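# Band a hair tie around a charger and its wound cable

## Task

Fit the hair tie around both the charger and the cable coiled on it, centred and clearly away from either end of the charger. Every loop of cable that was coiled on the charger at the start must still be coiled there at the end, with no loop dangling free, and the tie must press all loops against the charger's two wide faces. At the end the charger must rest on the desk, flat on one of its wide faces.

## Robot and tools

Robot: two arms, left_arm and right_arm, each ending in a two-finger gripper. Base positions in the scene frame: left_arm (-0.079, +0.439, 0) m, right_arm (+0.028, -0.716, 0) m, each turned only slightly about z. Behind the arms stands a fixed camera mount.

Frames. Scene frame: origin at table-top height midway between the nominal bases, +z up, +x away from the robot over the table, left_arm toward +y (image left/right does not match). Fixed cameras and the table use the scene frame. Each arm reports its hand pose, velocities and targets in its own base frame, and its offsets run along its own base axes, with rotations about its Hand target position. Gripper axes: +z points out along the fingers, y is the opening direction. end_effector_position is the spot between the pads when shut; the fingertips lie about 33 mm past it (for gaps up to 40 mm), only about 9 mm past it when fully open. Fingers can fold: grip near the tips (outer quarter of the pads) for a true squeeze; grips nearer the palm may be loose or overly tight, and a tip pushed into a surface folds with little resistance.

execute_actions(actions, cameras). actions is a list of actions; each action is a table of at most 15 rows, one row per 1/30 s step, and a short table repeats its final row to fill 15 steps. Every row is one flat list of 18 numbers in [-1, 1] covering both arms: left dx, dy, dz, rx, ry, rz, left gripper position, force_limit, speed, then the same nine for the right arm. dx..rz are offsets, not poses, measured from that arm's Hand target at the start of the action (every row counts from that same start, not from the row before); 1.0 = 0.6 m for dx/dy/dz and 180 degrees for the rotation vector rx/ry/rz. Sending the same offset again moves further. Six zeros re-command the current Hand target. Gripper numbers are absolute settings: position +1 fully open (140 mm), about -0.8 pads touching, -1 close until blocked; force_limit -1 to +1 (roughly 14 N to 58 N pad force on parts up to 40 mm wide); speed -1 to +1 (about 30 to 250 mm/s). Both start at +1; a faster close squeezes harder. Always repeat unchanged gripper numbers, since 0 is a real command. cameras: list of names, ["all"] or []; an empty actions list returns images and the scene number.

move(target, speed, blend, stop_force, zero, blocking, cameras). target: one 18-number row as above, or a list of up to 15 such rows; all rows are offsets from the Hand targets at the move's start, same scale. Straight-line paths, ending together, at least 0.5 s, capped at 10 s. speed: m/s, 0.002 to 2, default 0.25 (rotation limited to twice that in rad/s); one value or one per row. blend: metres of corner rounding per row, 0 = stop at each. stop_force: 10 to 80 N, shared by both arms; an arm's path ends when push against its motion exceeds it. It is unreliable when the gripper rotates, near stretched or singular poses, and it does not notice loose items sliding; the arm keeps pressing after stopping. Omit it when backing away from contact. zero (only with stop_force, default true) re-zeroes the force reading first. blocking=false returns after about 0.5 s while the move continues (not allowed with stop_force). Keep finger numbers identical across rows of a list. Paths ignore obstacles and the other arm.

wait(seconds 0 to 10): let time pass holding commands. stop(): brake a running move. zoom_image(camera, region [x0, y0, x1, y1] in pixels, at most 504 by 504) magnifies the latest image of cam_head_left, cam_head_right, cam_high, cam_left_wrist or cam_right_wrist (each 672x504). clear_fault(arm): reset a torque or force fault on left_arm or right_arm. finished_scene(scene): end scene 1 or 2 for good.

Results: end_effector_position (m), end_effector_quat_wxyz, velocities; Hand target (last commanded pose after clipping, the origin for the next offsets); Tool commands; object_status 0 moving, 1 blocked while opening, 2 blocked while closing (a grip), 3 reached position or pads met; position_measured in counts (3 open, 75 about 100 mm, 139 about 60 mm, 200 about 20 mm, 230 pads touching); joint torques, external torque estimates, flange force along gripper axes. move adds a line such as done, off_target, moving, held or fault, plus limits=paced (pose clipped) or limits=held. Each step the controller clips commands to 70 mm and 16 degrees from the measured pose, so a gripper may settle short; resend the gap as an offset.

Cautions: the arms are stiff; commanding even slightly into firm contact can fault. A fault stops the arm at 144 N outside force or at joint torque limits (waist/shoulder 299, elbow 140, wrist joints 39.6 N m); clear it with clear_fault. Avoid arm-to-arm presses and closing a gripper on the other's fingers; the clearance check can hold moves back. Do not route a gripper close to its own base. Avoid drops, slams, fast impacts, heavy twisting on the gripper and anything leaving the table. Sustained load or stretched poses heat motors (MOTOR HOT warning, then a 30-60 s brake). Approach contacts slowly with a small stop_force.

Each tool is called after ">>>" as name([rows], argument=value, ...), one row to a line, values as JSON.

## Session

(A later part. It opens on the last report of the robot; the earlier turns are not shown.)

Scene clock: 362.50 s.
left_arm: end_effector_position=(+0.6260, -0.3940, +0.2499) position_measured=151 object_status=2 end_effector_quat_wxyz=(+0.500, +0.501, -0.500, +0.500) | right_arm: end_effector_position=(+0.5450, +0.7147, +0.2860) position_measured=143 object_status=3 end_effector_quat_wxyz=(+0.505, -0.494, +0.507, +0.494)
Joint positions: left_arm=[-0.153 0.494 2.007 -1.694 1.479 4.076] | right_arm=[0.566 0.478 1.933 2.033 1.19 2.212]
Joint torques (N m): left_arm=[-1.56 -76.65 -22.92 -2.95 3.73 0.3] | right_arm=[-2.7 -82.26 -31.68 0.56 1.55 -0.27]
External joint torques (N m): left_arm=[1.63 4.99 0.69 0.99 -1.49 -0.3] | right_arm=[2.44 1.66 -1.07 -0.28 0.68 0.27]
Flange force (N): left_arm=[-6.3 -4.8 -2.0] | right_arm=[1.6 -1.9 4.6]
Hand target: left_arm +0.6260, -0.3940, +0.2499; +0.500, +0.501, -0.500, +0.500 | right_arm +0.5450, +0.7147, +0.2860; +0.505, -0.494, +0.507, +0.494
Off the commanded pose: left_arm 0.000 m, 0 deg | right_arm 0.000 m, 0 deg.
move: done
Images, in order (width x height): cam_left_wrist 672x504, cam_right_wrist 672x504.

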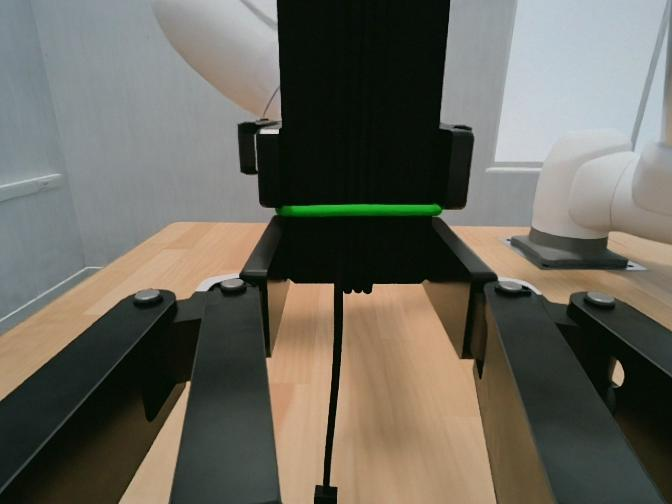

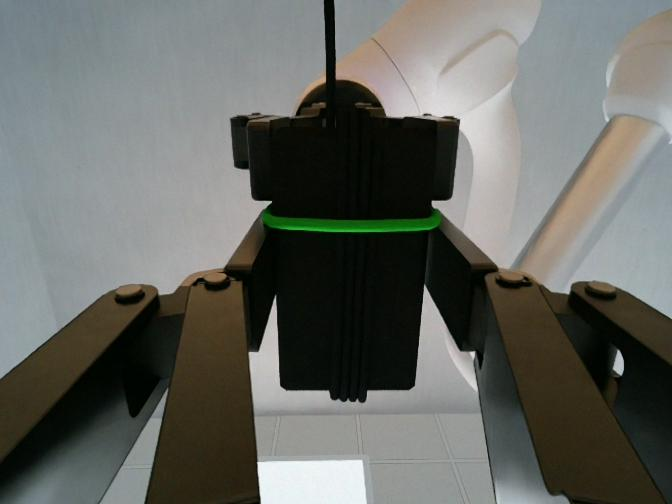

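>>> move([
  [0,0,0,0,0,0,-0.98,1,-1, 0,0,0.0633,0,0,0,-0.115,1,-1],
  [0,0,0,0,0,0,-0.98,1,-1, 0,-0.0203,0.0633,0,0,0,-0.115,1,-1],
  [0,0,0,0,0,0,-0.98,1,-1, 0,-0.0203,0.0633,0,0,0,-1,1,-1],
], speed=[0.05,0.05,0.05], cameras=["cam_left_wrist","cam_right_wrist"])

>>> zoom_image(camera="cam_right_wrist", region=[210, 50, 500, 400])

>>> zoom_image(camera="cam_left_wrist", region=[200, 0, 540, 300])

Scene clock: 388.83 s.
left_arm: end_effector_position=(+0.6260, -0.3940, +0.2499) position_measured=151 object_status=2 end_effector_quat_wxyz=(+0.500, +0.501, -0.500, +0.500) | right_arm: end_effector_position=(+0.5451, +0.7024, +0.3240) position_measured=152 object_status=0 end_effector_quat_wxyz=(+0.505, -0.494, +0.507, +0.494)
Joint positions: left_arm=[-0.153 0.494 2.007 -1.694 1.479 4.076] | right_arm=[0.55 0.423 1.929 1.997 1.174 2.275]
Joint torques (N m): left_arm=[0.94 -74.72 -27.88 -6.71 1.11 -0.63] | right_arm=[10.05 -79.93 -29.99 -2.83 4.5 -0.37]
External joint torques (N m): left_arm=[-0.98 3.05 5.66 4.74 1.13 0.63] | right_arm=[-10.05 2.36 -4.45 3.21 -2.36 0.37]
Flange force (N): left_arm=[-6.7 7.5 -6.3] | right_arm=[0.3 -14.7 -0.7]
Hand target: left_arm +0.6260, -0.3940, +0.2499; +0.500, +0.501, -0.500, +0.500 | right_arm +0.5450, +0.7025, +0.3240; +0.505, -0.494, +0.507, +0.494
Off the commanded pose: left_arm 0.000 m, 0 deg | right_arm 0.000 m, 0 deg.
move: done
Images, in order (width x height): cam_left_wrist 672x504, cam_right_wrist 672x504.

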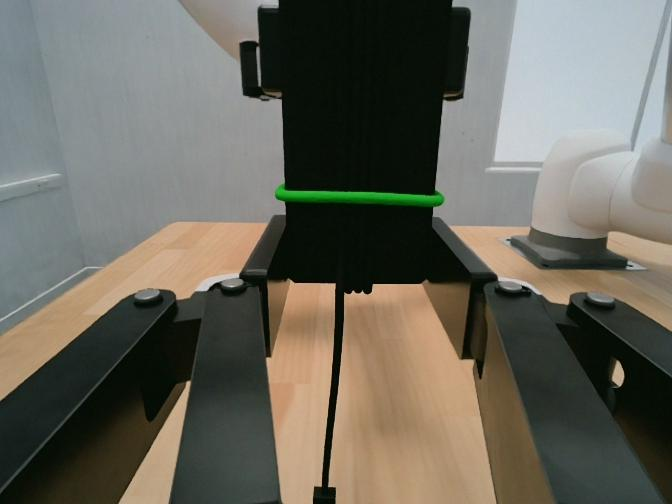

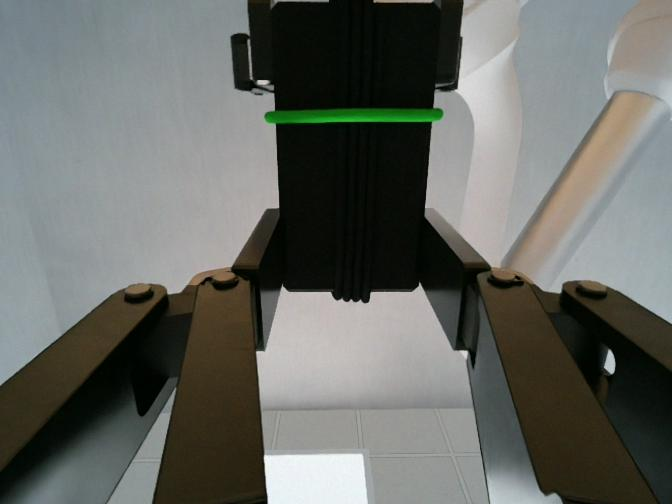

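Scaled by 1.440.

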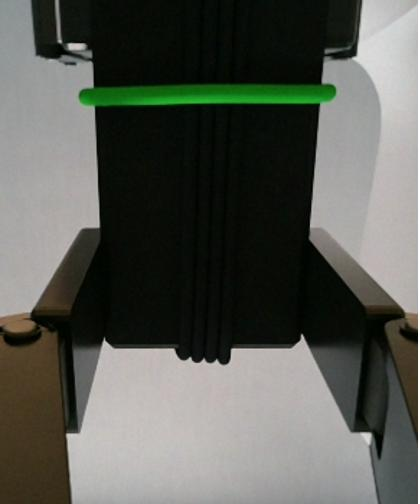

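Scaled by 1.482.

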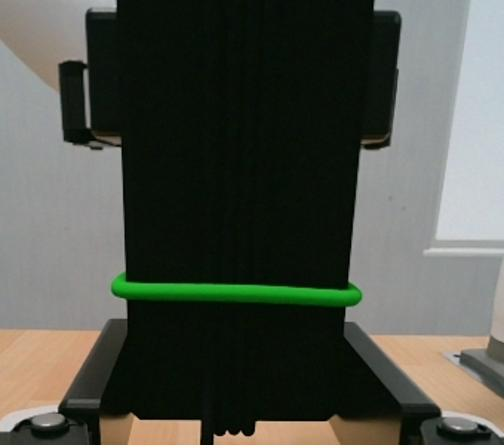

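>>> move([
  [0,0,0,0,0,0,-0.115,-0.3,-1, 0,0,0,0,0,0,-1,1,-1],
  [0,0,0.04,0,0,0,-0.115,-0.3,-1, 0,0,0,0,0,0,-1,1,-1],
], speed=[0.02,0.02], cameras=["cam_left_wrist","cam_right_wrist"])

>>> zoom_image(camera="cam_right_wrist", region=[210, 0, 500, 350])

>>> zoom_image(camera="cam_left_wrist", region=[200, 0, 540, 340])

Scene clock: 397.13 s.
left_arm: end_effector_position=(+0.6260, -0.3940, +0.2739) position_measured=143 object_status=3 end_effector_quat_wxyz=(+0.500, +0.501, -0.500, +0.500) | right_arm: end_effector_position=(+0.5450, +0.7025, +0.3240) position_measured=152 object_status=2 end_effector_quat_wxyz=(+0.505, -0.494, +0.507, +0.494)
Joint positions: left_arm=[-0.153 0.46 1.999 -1.69 1.474 4.035] | right_arm=[0.55 0.423 1.929 1.997 1.174 2.275]
Joint torques (N m): left_arm=[-1.27 -72.67 -23.52 -2.56 2.77 0.3] | right_arm=[-2.23 -81.26 -35 1.18 2.3 -0.3]
External joint torques (N m): left_arm=[1.18 2.56 -0.22 0.51 -0.59 -0.3] | right_arm=[2.39 3.81 0.59 -0.8 -0.16 0.3]
Flange force (N): left_arm=[-2.7 -4.0 -1.6] | right_arm=[3.8 -1.8 4.6]
Hand target: left_arm +0.6260, -0.3940, +0.2739; +0.500, +0.501, -0.500, +0.500 | right_arm +0.5450, +0.7025, +0.3240; +0.505, -0.494, +0.507, +0.494
Off the commanded pose: left_arm 0.000 m, 0 deg | right_arm 0.000 m, 0 deg.
move: done
Images, in order (width x height): cam_left_wrist 672x504, cam_right_wrist 672x504.

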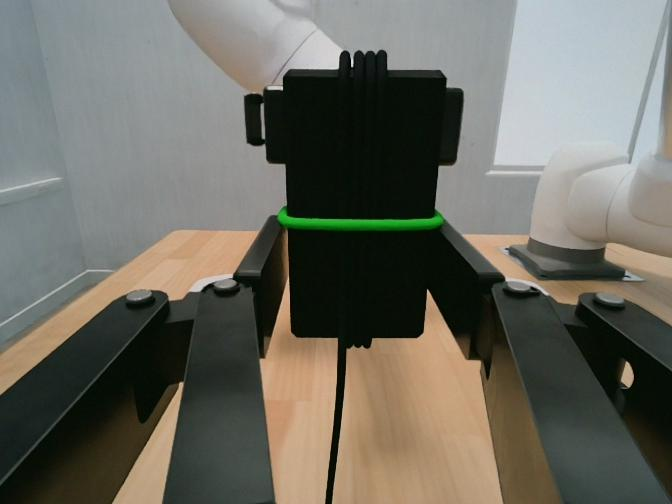

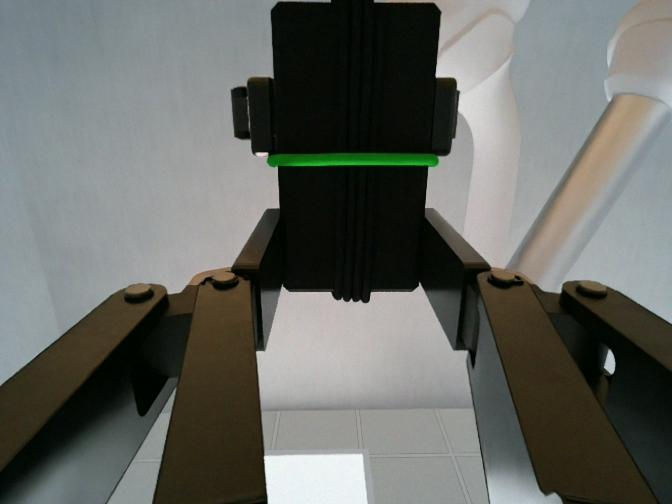

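Scaled by 1.440.

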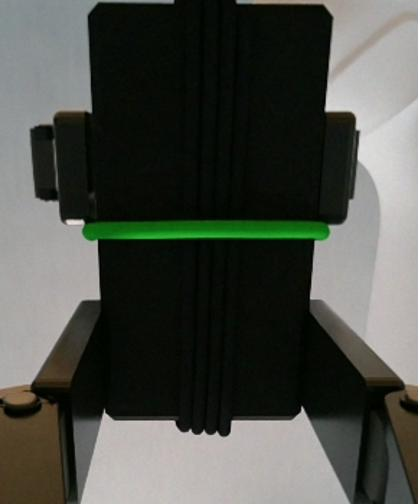

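Scaled by 1.482.

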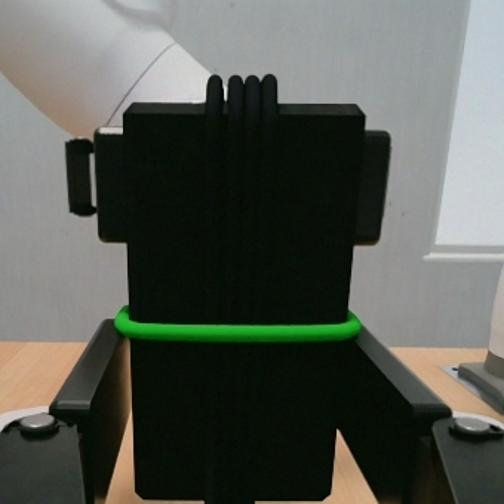

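>>> move([
  [0,0.15,0,0,0,0,-0.115,-0.3,-1, 0,0,0,0,0,0,-1,1,-1],
  [0,0.3,0.1,0,0,0,-0.115,-0.3,-1, 0,-0.1708,-0.34,-0.5,0.012,0,-1,1,-1],
], speed=[0.1,0.3], cameras=["cam_left_wrist","cam_right_wrist","cam_high"])

>>> zoom_image(camera="cam_right_wrist", region=[200, 0, 500, 340])

>>> zoom_image(camera="cam_left_wrist", region=[250, 200, 450, 400])

Scene clock: 412.20 s.
left_arm: end_effector_position=(+0.6260, -0.2140, +0.3339) position_measured=143 object_status=3 end_effector_quat_wxyz=(+0.500, +0.501, -0.500, +0.500) | right_arm: end_effector_position=(+0.5450, +0.6000, +0.1200) position_measured=152 object_status=2 end_effector_quat_wxyz=(+0.001, +0.698, -0.716, +0.000)
Joint positions: left_arm=[0.133 0.392 1.954 -1.477 1.665 3.92] | right_arm=[0.791 0.515 1.499 -0.001 1.129 3.959]
Joint torques (N m): left_arm=[-1.23 -68.26 -25.78 -1.85 2.11 0.37] | right_arm=[-2.13 -95.35 -39.23 4.3 -0.19 -0.31]
External joint torques (N m): left_arm=[1.11 1.79 -1 0.16 -0.15 -0.37] | right_arm=[2.33 5.57 0.99 -0.4 0.22 0.31]
Flange force (N): left_arm=[-1.0 -4.2 -2.5] | right_arm=[-6.8 -1.6 4.4]
Hand target: left_arm +0.6260, -0.2140, +0.3339; +0.500, +0.501, -0.500, +0.500 | right_arm +0.5450, +0.6000, +0.1200; +0.001, +0.698, -0.716, +0.000
Off the commanded pose: left_arm 0.000 m, 0 deg | right_arm 0.000 m, 0 deg.
move: done
Images, in order (width x height): cam_high 672x504, cam_left_wrist 672x504, cam_right_wrist 672x504.

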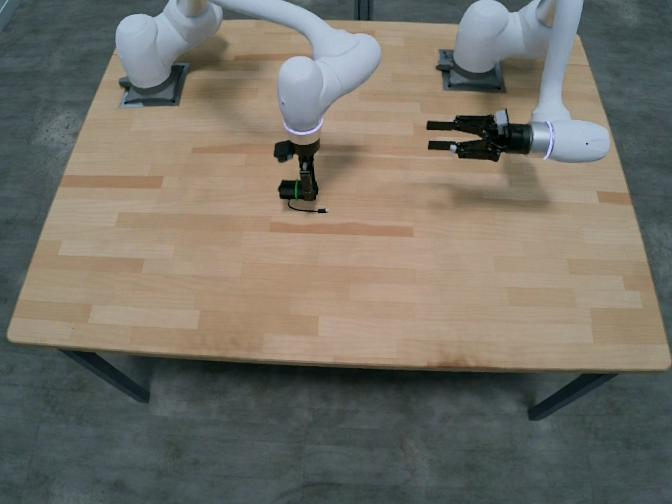

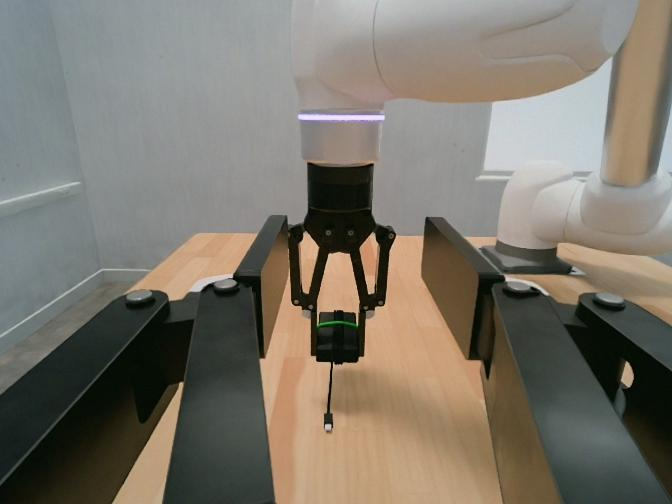

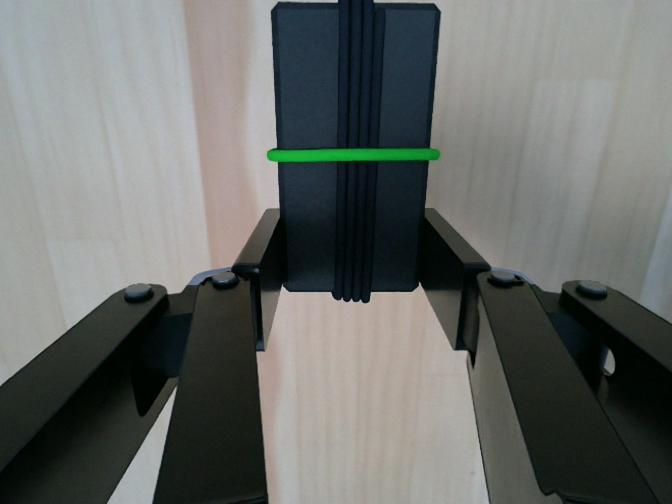

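Scaled by 1.482.

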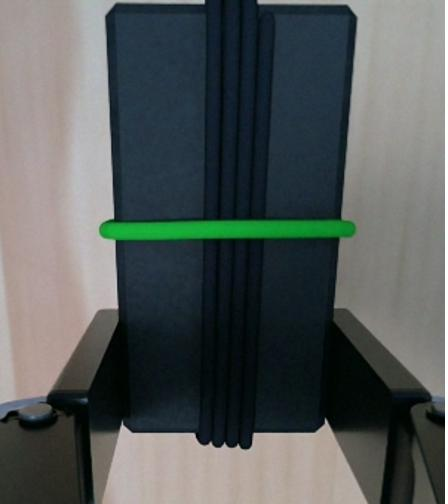

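Scaled by 2.520.

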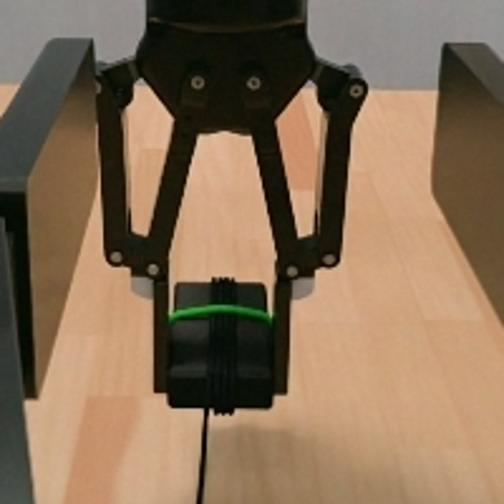

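>>> move([
  [0,0,0,0,0,0,-0.115,-0.3,-1, 0,0,-0.092,0,0,0,-1,1,-1],
], speed=[0.1])

>>> move([
  [0,0,0,0,0,0,-0.115,-0.3,-1, 0,0,-0.05,0,0,0,-1,1,-1],
], speed=[0.015], stop_force=10, cameras=["cam_left_wrist","cam_right_wrist"])

>>> zoom_image(camera="cam_left_wrist", region=[250, 250, 450, 450])

Scene clock: 416.80 s.
left_arm: end_effector_position=(+0.6260, -0.2140, +0.3339) position_measured=143 object_status=3 end_effector_quat_wxyz=(+0.500, +0.501, -0.500, +0.500) | right_arm: end_effector_position=(+0.5450, +0.6000, +0.0648) position_measured=152 object_status=2 end_effector_quat_wxyz=(+0.001, +0.698, -0.716, +0.001)
Joint positions: left_arm=[0.133 0.392 1.954 -1.477 1.665 3.92] | right_arm=[0.791 0.556 1.543 -0.001 1.044 3.959]
Joint torques (N m): left_arm=[-1.62 -68.35 -25.8 -1.87 2.12 0.32] | right_arm=[-2.04 -96.97 -37.49 4.13 -0.13 -0.29]
External joint torques (N m): left_arm=[1.27 1.83 -0.99 0.16 -0.16 -0.32] | right_arm=[1.6 5.15 0.77 -0.39 0.15 0.29]
Flange force (N): left_arm=[-1.1 -4.1 -2.8] | right_arm=[-5.8 -1.9 4.5]
Hand target: left_arm +0.6260, -0.2140, +0.3339; +0.500, +0.501, -0.500, +0.500 | right_arm +0.5450, +0.6000, +0.0648; +0.001, +0.698, -0.716, +0.000
Off the commanded pose: left_arm 0.000 m, 0 deg | right_arm 0.000 m, 0 deg.
move: done

Scene clock: 418.63 s.
left_arm: end_effector_position=(+0.6260, -0.2140, +0.3339) position_measured=143 object_status=3 end_effector_quat_wxyz=(+0.500, +0.501, -0.500, +0.500) | right_arm: end_effector_position=(+0.5451, +0.6001, +0.0460) position_measured=152 object_status=2 end_effector_quat_wxyz=(+0.000, +0.698, -0.716, +0.000)
Joint positions: left_arm=[0.133 0.392 1.954 -1.477 1.665 3.92] | right_arm=[0.791 0.572 1.555 -0.001 1.015 3.959]
Joint torques (N m): left_arm=[-1.06 -68.62 -25.88 -1.89 2.12 0.3] | right_arm=[-3.26 -85.68 -30.69 3.57 -0.52 -0.32]
External joint torques (N m): left_arm=[1.16 1.78 -0.96 0.21 -0.16 -0.3] | right_arm=[3.14 -6.55 -5.14 0.08 0.56 0.32]
Flange force (N): left_arm=[-1.1 -4.0 -2.6] | right_arm=[-5.6 0.8 -9.8]
Hand target: left_arm +0.6260, -0.2140, +0.3339; +0.500, +0.501, -0.500, +0.500 | right_arm +0.5451, +0.6000, +0.0461; +0.001, +0.698, -0.716, +0.000 (not the last commanded pose)
Off the commanded pose: left_arm 0.000 m, 0 deg | right_arm 0.011 m, 0 deg.
move: contact (right_arm)
Images, in order (width x height): cam_left_wrist 672x504, cam_right_wrist 672x504.

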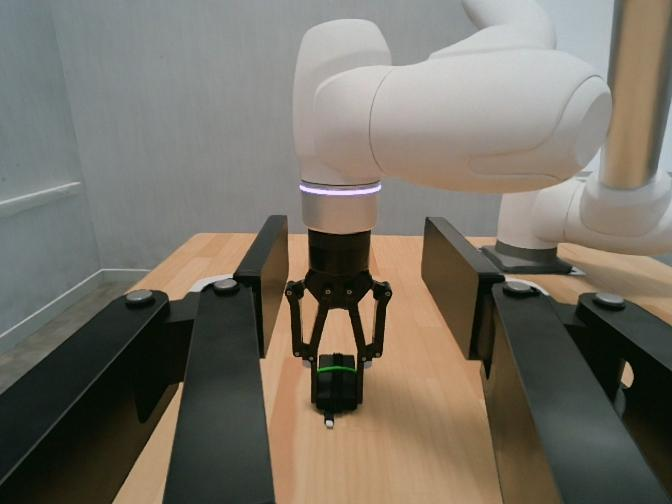

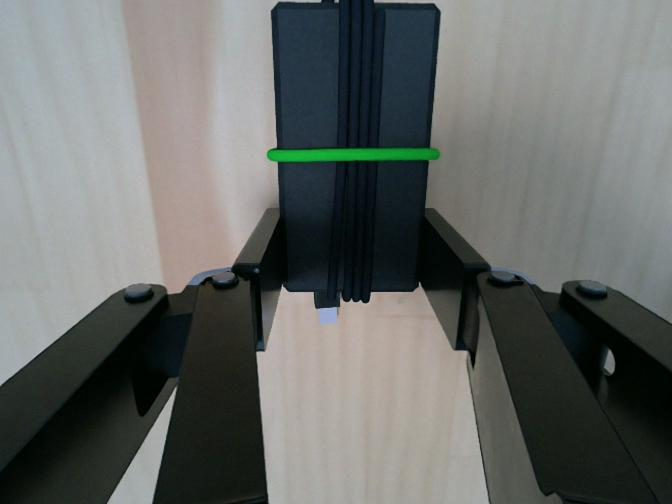

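Scaled by 2.520.

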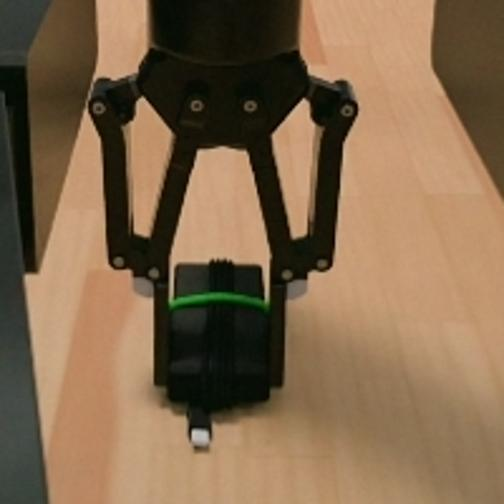

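>>> move([
  [0,0,0,0,0,0,-0.115,-0.3,-1, 0,-0.03,0.19,0,0,0,-1,1,-1],
  [0,0,0,0,0,0,-0.115,-0.3,-1, 0,0.03,0.09,0,0,0,-1,1,-1],
  [0,0,0,0,0,0,-0.115,-0.3,-1, 0,0.17,0.02,0,0,0,-1,1,-1],
], speed=[0.15,0.1,0.08], blend=[0,0.02,0], cameras=["cam_left_wrist","cam_right_wrist","cam_high"])

>>> zoom_image(camera="cam_left_wrist", region=[250, 250, 450, 450])

>>> zoom_image(camera="cam_high", region=[240, 110, 390, 260])

Scene clock: 430.60 s.
left_arm: end_effector_position=(+0.6260, -0.2140, +0.3339) position_measured=143 object_status=3 end_effector_quat_wxyz=(+0.500, +0.501, -0.500, +0.500) | right_arm: end_effector_position=(+0.5450, +0.7020, +0.0581) position_measured=152 object_status=2 end_effector_quat_wxyz=(+0.001, +0.698, -0.716, +0.000)
Joint positions: left_arm=[0.133 0.392 1.954 -1.477 1.665 3.92] | right_arm=[0.872 0.674 1.354 -0.001 1.115 4.039]
Joint torques (N m): left_arm=[-1.1 -68.35 -25.81 -1.86 2.13 0.34] | right_arm=[-2.09 -110.02 -38.95 4.31 -0.15 -0.27]
External joint torques (N m): left_arm=[1.24 1.56 -1 0.19 -0.17 -0.35] | right_arm=[2 7.08 1.03 -0.44 0.18 0.27]
Flange force (N): left_arm=[-0.8 -3.8 -2.7] | right_arm=[-8.0 -2.7 5.6]
Hand target: left_arm +0.6260, -0.2140, +0.3339; +0.500, +0.501, -0.500, +0.500 | right_arm +0.5451, +0.7020, +0.0581; +0.001, +0.698, -0.716, +0.000
Off the commanded pose: left_arm 0.000 m, 0 deg | right_arm 0.000 m, 0 deg.
move: done
Images, in order (width x height): cam_high 672x504, cam_left_wrist 672x504, cam_right_wrist 672x504.

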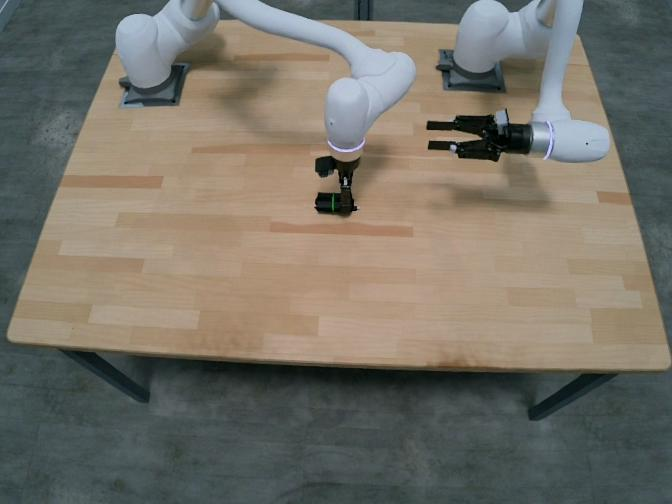

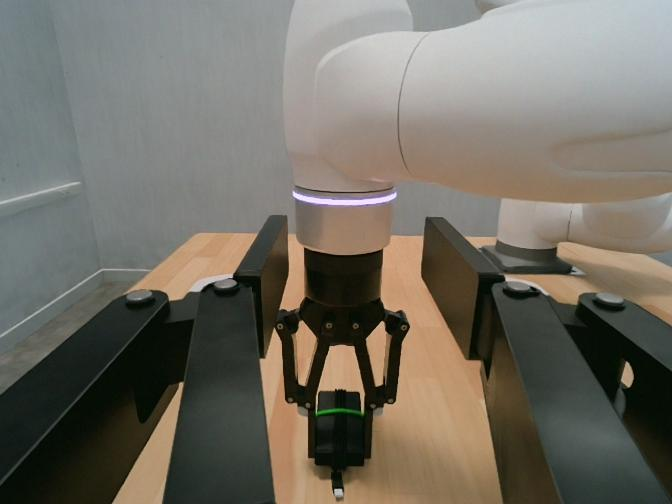

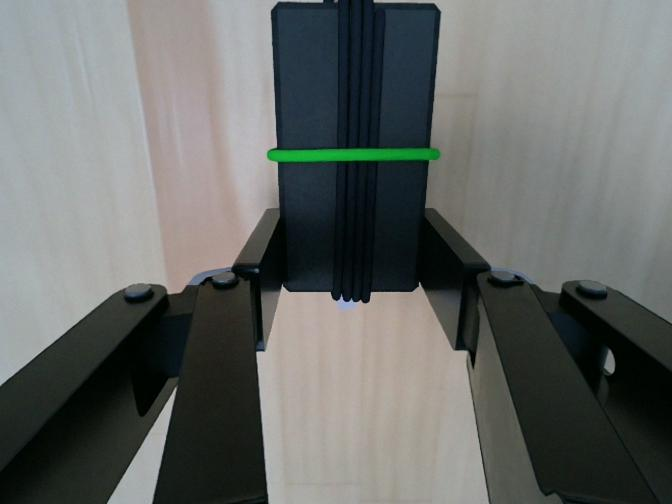

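Scaled by 2.520.

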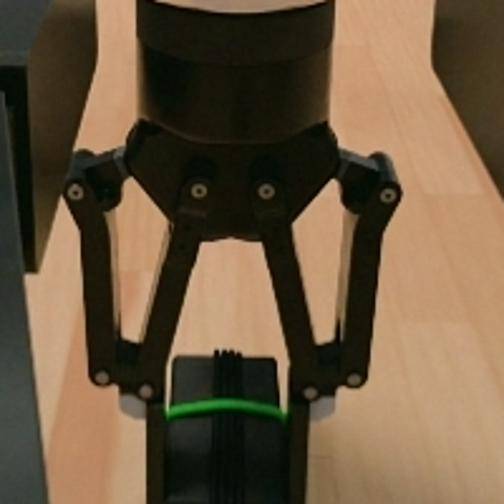

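Scaled by 3.360.

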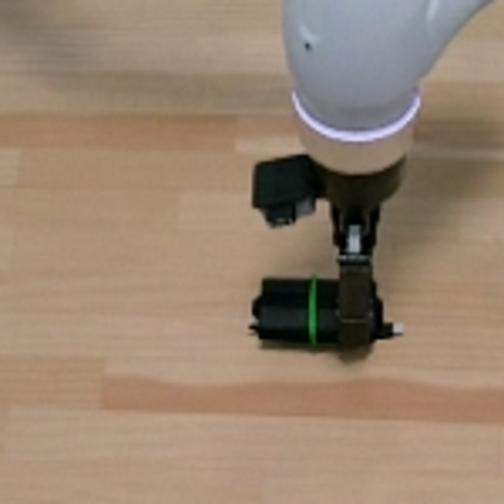

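>>> move([
  [0,0,0,0,0,0,-0.115,-0.3,-1, 0,-0.03,0.25,0,0,0,-1,1,-1],
], speed=[0.15], cameras=["cam_left_wrist","cam_high","cam_head_left"])

>>> zoom_image(camera="cam_left_wrist", region=[200, 200, 500, 460])

>>> zoom_image(camera="cam_high", region=[260, 90, 390, 220])

>>> zoom_image(camera="cam_head_left", region=[360, 200, 470, 310])

Scene clock: 445.57 s.
left_arm: end_effector_position=(+0.6260, -0.2140, +0.3339) position_measured=143 object_status=3 end_effector_quat_wxyz=(+0.500, +0.501, -0.500, +0.500) | right_arm: end_effector_position=(+0.5450, +0.6840, +0.2081) position_measured=152 object_status=2 end_effector_quat_wxyz=(+0.000, +0.698, -0.716, +0.000)
Joint positions: left_arm=[0.133 0.392 1.954 -1.477 1.665 3.92] | right_arm=[0.859 0.565 1.251 -0.001 1.327 4.026]
Joint torques (N m): left_arm=[-1.31 -68.54 -25.73 -1.92 2.11 0.3] | right_arm=[-2.16 -103.47 -42.07 4.63 -0.16 -0.29]
External joint torques (N m): left_arm=[1.31 1.95 -1.07 0.24 -0.15 -0.3] | right_arm=[2.01 6.51 1.04 -0.45 0.2 0.29]
Flange force (N): left_arm=[-1.3 -4.4 -3.0] | right_arm=[-8.2 -2.9 3.6]
Hand target: left_arm +0.6260, -0.2140, +0.3339; +0.500, +0.501, -0.500, +0.500 | right_arm +0.5451, +0.6840, +0.2081; +0.001, +0.698, -0.716, +0.000
Off the commanded pose: left_arm 0.000 m, 0 deg | right_arm 0.000 m, 0 deg.
move: done
Images, in order (width x height): cam_head_left 672x504, cam_high 672x504, cam_left_wrist 672x504.

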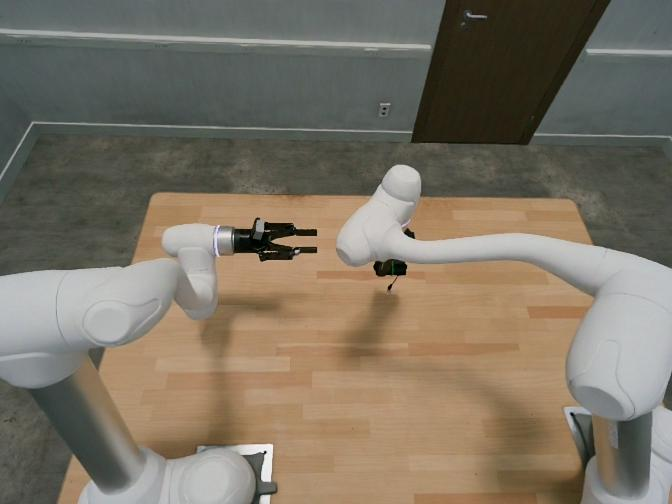

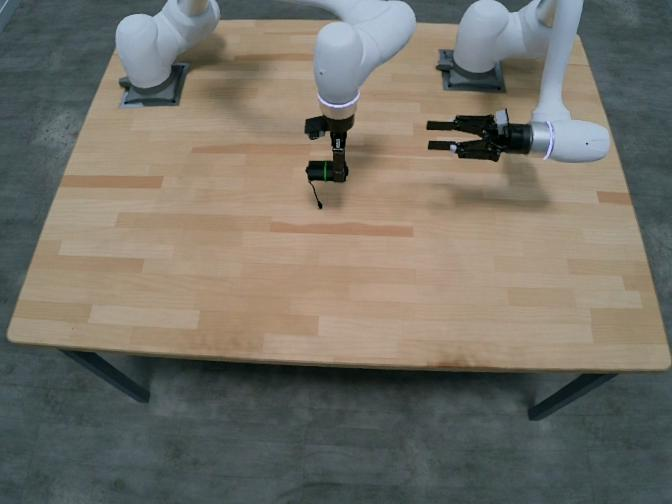

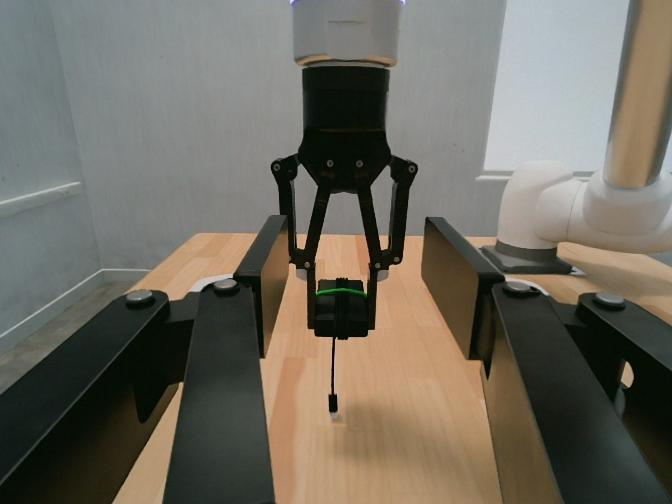

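Scaled by 1.680.

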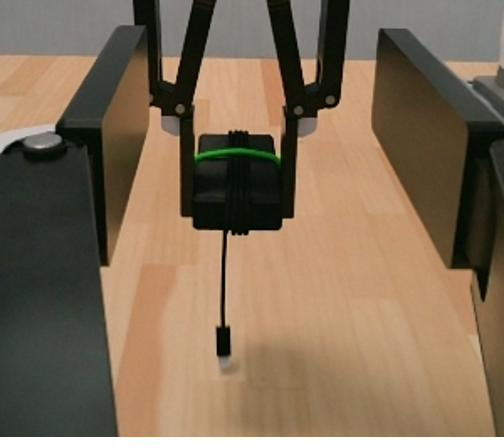

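Scaled by 3.877.

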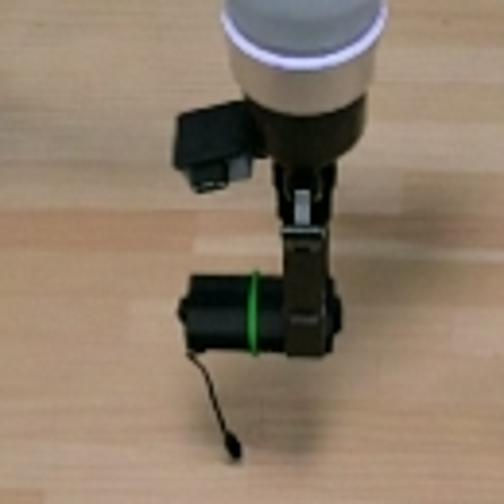

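Scaled by 4.582.

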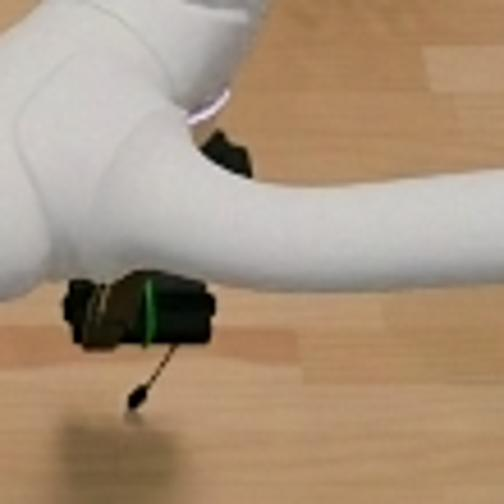

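>>> execute_actions(actions=[], cameras=["cam_high","cam_right_wrist","cam_left_wrist"])

Scene clock: 470.03 s.
left_arm: end_effector_position=(+0.6260, -0.2140, +0.3339) position_measured=143 object_status=3 end_effector_quat_wxyz=(+0.500, +0.501, -0.500, +0.500) | right_arm: end_effector_position=(+0.5451, +0.6840, +0.2081) position_measured=152 object_status=2 end_effector_quat_wxyz=(+0.001, +0.698, -0.716, +0.000)
Joint positions: left_arm=[0.133 0.392 1.954 -1.477 1.665 3.92] | right_arm=[0.859 0.565 1.251 -0.001 1.327 4.026]
Joint velocities: within noise
Joint torques (N m): left_arm=[-1.19 -68.41 -25.81 -1.87 2.09 0.35] | right_arm=[-2 -103.41 -42.2 4.65 -0.17 -0.31]
External joint torques (N m): left_arm=[1.14 1.79 -0.99 0.17 -0.13 -0.35] | right_arm=[2.52 6.4 1.16 -0.45 0.2 0.31]
Flange force (N): left_arm=[-1.0 -4.1 -2.6] | right_arm=[-8.2 -2.1 3.7]
Hand target: left_arm +0.6260, -0.2140, +0.3339; +0.500, +0.501, -0.500, +0.500 | right_arm +0.5451, +0.6840, +0.2081; +0.001, +0.698, -0.716, +0.000
Tool commands: left_gripper/position=-0.115 left_gripper/force_limit=-0.3 left_gripper/speed=-1.0 right_gripper/position=-1.0 right_gripper/force_limit=+1.0 right_gripper/speed=-1.0
Off the commanded pose: left_arm 0.000 m, 0 deg | right_arm 0.000 m, 0 deg.
Images, in order (width x height): cam_high 672x504, cam_left_wrist 672x504, cam_right_wrist 672x504.

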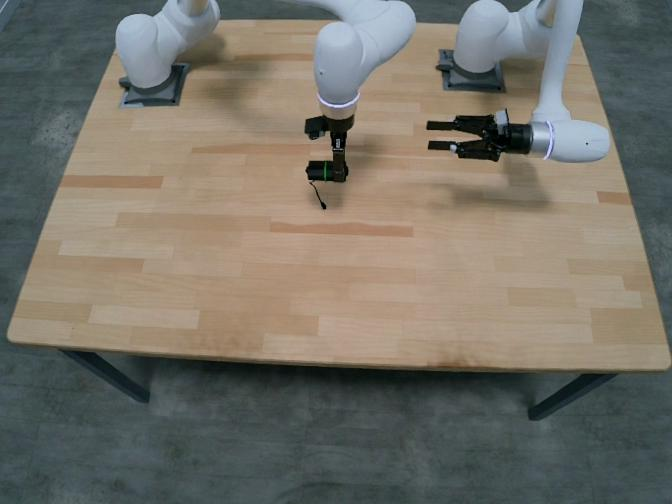

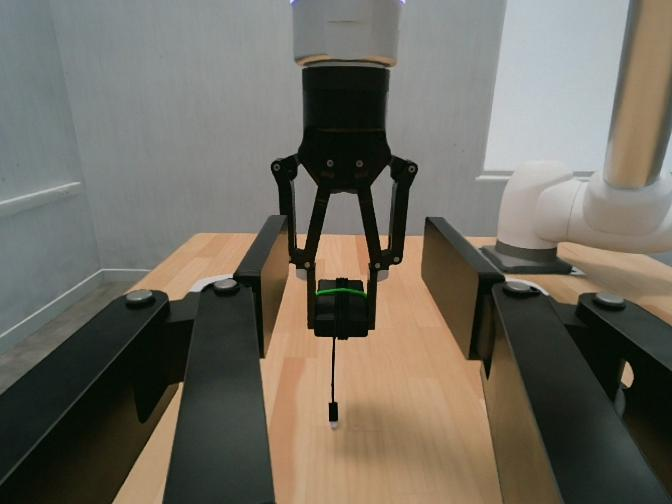

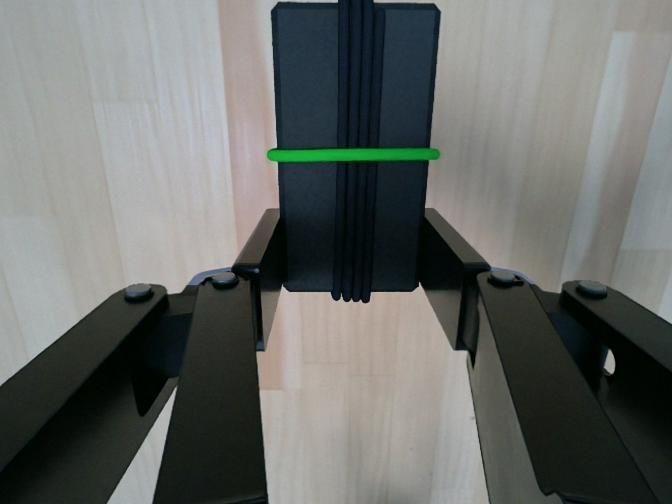

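>>> move(target=[0,0,-0.1398,0,0,0,-0.115,-0.3,-1, 0,0.0308,0.1932,0.5,-0.012,0,-1,1,-1], speed=0.35, cameras=["cam_left_wrist"])

Scene clock: 477.60 s.
left_arm: end_effector_position=(+0.6260, -0.2140, +0.2501) position_measured=143 object_status=3 end_effector_quat_wxyz=(+0.500, +0.501, -0.500, +0.500) | right_arm: end_effector_position=(+0.5451, +0.7025, +0.3240) position_measured=152 object_status=2 end_effector_quat_wxyz=(+0.505, -0.494, +0.507, +0.494)
Joint positions: left_arm=[0.133 0.502 1.991 -1.465 1.65 4.067] | right_arm=[0.55 0.423 1.929 1.998 1.174 2.275]
Joint torques (N m): left_arm=[-1.53 -73.54 -20.71 -1.58 2.44 0.29] | right_arm=[-2.58 -82.64 -35.98 1.52 2.77 -0.31]
External joint torques (N m): left_arm=[1.76 1.41 -1.04 0.2 -0.21 -0.29] | right_arm=[2.58 5.36 1.53 -1.14 -0.64 0.31]
Flange force (N): left_arm=[-1.2 -3.4 -3.5] | right_arm=[5.5 -1.8 5.0]
Hand target: left_arm +0.6260, -0.2140, +0.2500; +0.500, +0.501, -0.500, +0.500 | right_arm +0.5451, +0.7025, +0.3240; +0.505, -0.494, +0.507, +0.494
Off the commanded pose: left_arm 0.000 m, 0 deg | right_arm 0.000 m, 0 deg.
move: done
Images, in order (width x height): cam_left_wrist 672x504.

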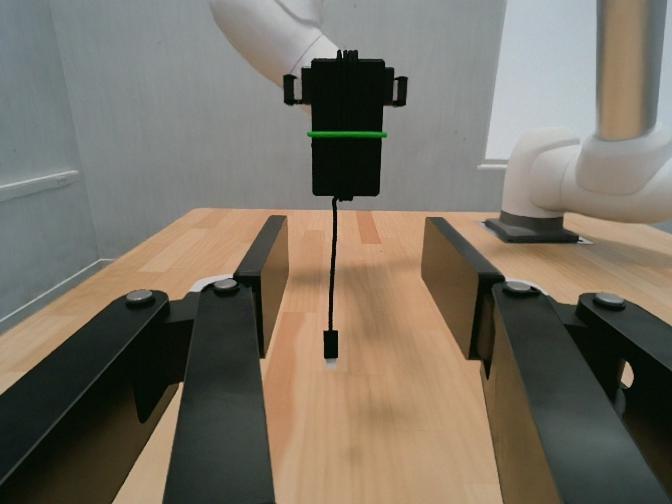

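>>> move([
  [0,-0.2,0,0,0,0,-0.06,-0.3,-1, 0,0,0,0,0,0,-1,1,-1],
  [0,-0.3,0,0,0,0,-0.06,-0.3,-1, 0,0,0,0,0,0,-1,1,-1],
], speed=[0.2,0.08], blend=[0.02,0], cameras=["cam_left_wrist","cam_right_wrist"])

Scene clock: 486.93 s.
left_arm: end_effector_position=(+0.6260, -0.3940, +0.2500) position_measured=136 object_status=3 end_effector_quat_wxyz=(+0.500, +0.501, -0.500, +0.500) | right_arm: end_effector_position=(+0.5451, +0.7025, +0.3240) position_measured=152 object_status=2 end_effector_quat_wxyz=(+0.505, -0.494, +0.507, +0.494)
Joint positions: left_arm=[-0.153 0.494 2.007 -1.694 1.479 4.076] | right_arm=[0.55 0.423 1.929 1.998 1.174 2.275]
Joint torques (N m): left_arm=[-1.42 -73.21 -21.32 -2.17 2.34 0.29] | right_arm=[-2.16 -82.8 -35.85 1.51 2.8 -0.27]
External joint torques (N m): left_arm=[1.3 1.49 -0.93 0.2 -0.1 -0.29] | right_arm=[2.3 5.09 1.26 -1.13 -0.66 0.27]
Flange force (N): left_arm=[-1.3 -4.1 -1.9] | right_arm=[5.1 -2.2 4.8]
Hand target: left_arm +0.6260, -0.3940, +0.2500; +0.500, +0.501, -0.500, +0.500 | right_arm +0.5451, +0.7025, +0.3240; +0.505, -0.494, +0.507, +0.494
Off the commanded pose: left_arm 0.000 m, 0 deg | right_arm 0.000 m, 0 deg.
move: done
Images, in order (width x height): cam_left_wrist 672x504, cam_right_wrist 672x504.

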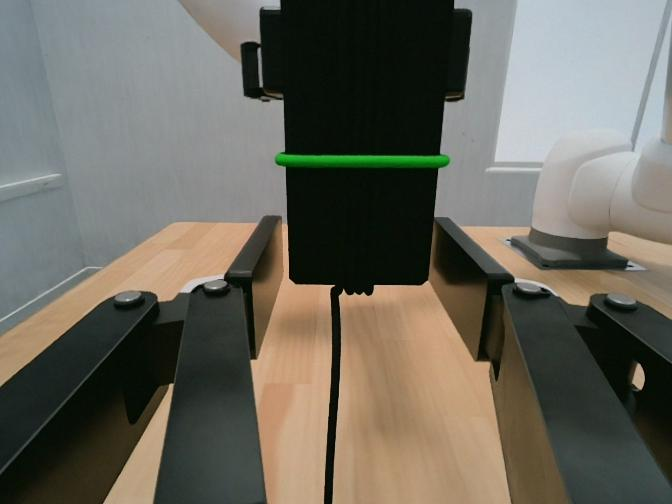

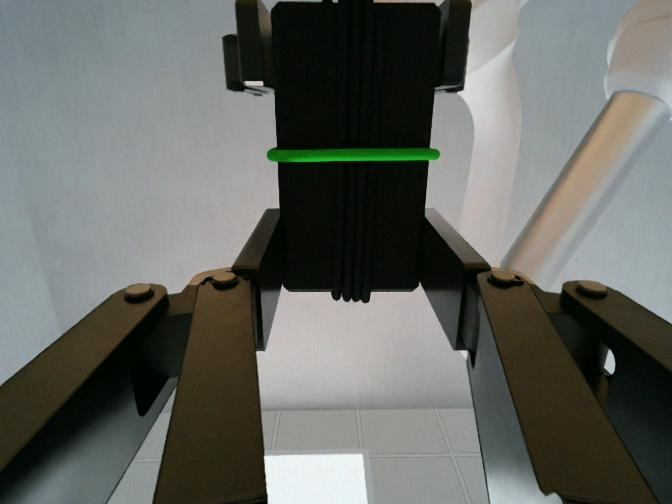

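>>> zoom_image(camera="cam_right_wrist", region=[220, 0, 500, 210])

>>> zoom_image(camera="cam_left_wrist", region=[220, 120, 520, 345])

Scaled by 1.800.

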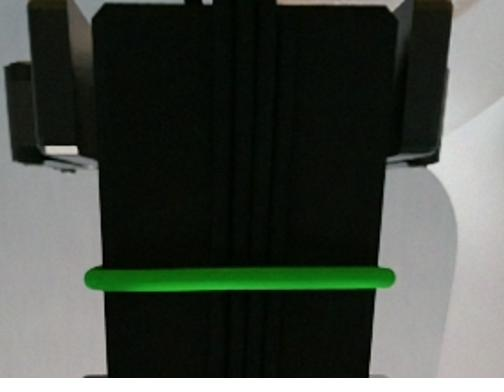

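Scaled by 1.680.

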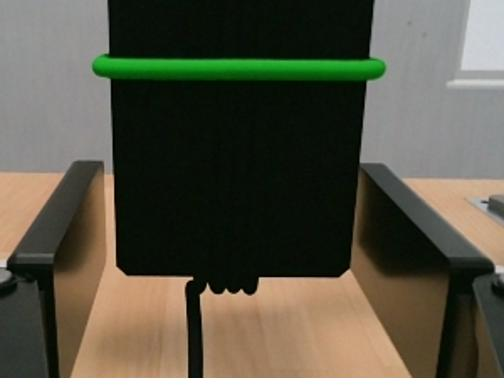

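>>> move([
  [0,0.006,0,0,0,0,-0.06,-0.3,-1, 0,0,0,0,0,0,-1,1,-1],
  [0,0.006,0,0,0,0,-1,1,-1, 0,0,0,0,0,0,-1,1,-1],
], speed=0.05, cameras=["cam_left_wrist","cam_right_wrist"])

Scene clock: 510.67 s.
left_arm: end_effector_position=(+0.6260, -0.3904, +0.2500) position_measured=152 object_status=0 end_effector_quat_wxyz=(+0.500, +0.501, -0.500, +0.500) | right_arm: end_effector_position=(+0.5451, +0.7025, +0.3240) position_measured=152 object_status=2 end_effector_quat_wxyz=(+0.505, -0.494, +0.507, +0.494)
Joint positions: left_arm=[-0.147 0.493 2.008 -1.689 1.482 4.076] | right_arm=[0.55 0.423 1.929 1.998 1.174 2.275]
Joint torques (N m): left_arm=[-1.53 -73.48 -25.13 -4.44 1.24 0.34] | right_arm=[5.56 -81.75 -33.42 -0.06 4.17 0.22]
External joint torques (N m): left_arm=[1.62 1.96 2.93 2.48 0.99 -0.34] | right_arm=[-5.52 4.27 -1.06 0.44 -2.04 -0.22]
Flange force (N): left_arm=[-3.0 2.4 -7.0] | right_arm=[3.8 -9.4 -0.3]
Hand target: left_arm +0.6260, -0.3904, +0.2500; +0.500, +0.501, -0.500, +0.500 | right_arm +0.5451, +0.7025, +0.3240; +0.505, -0.494, +0.507, +0.494
Off the commanded pose: left_arm 0.000 m, 0 deg | right_arm 0.000 m, 0 deg.
move: done
Images, in order (width x height): cam_left_wrist 672x504, cam_right_wrist 672x504.

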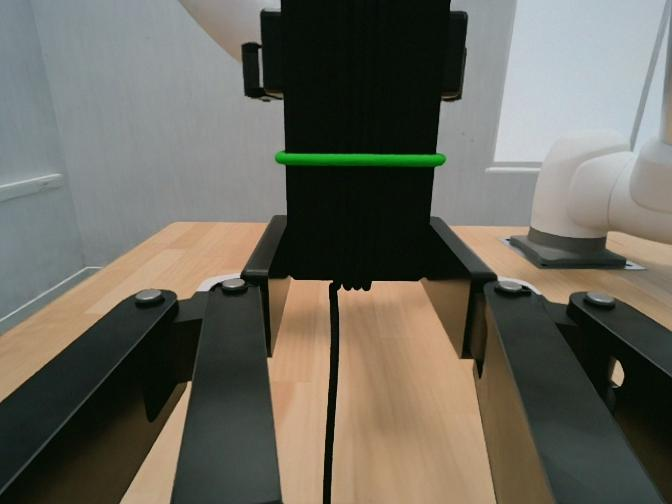

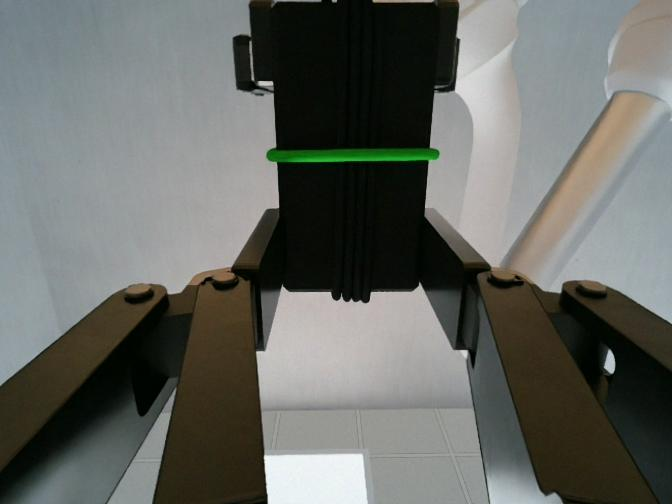

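>>> wait(seconds=0.3)

Scene clock: 511.90 s.
left_arm: end_effector_position=(+0.6260, -0.3904, +0.2500) position_measured=152 object_status=2 end_effector_quat_wxyz=(+0.500, +0.501, -0.500, +0.500) | right_arm: end_effector_position=(+0.5451, +0.7025, +0.3240) position_measured=152 object_status=2 end_effector_quat_wxyz=(+0.505, -0.494, +0.507, +0.494)
Joint positions: left_arm=[-0.147 0.493 2.008 -1.689 1.482 4.076] | right_arm=[0.55 0.423 1.929 1.998 1.174 2.275]
Joint torques (N m): left_arm=[-1.22 -73.57 -25.44 -4.63 1.26 0.27] | right_arm=[6.03 -81.58 -33.21 -0.36 4.2 0.25]
External joint torques (N m): left_arm=[1.21 2.02 3.24 2.68 0.98 -0.27] | right_arm=[-5.99 4.41 -1.11 0.75 -2.07 -0.25]
Flange force (N): left_arm=[-3.2 3.0 -6.6] | right_arm=[4.2 -9.7 -0.5]
Hand target: left_arm +0.6260, -0.3904, +0.2500; +0.500, +0.501, -0.500, +0.500 | right_arm +0.5451, +0.7025, +0.3240; +0.505, -0.494, +0.507, +0.494
Tool commands: left_gripper/position=-1.0 left_gripper/force_limit=+1.0 left_gripper/speed=-1.0 right_gripper/position=-1.0 right_gripper/force_limit=+1.0 right_gripper/speed=-1.0
Off the commanded pose: left_arm 0.000 m, 0 deg | right_arm 0.000 m, 0 deg.
wait: 0.30 s; at rest from the start


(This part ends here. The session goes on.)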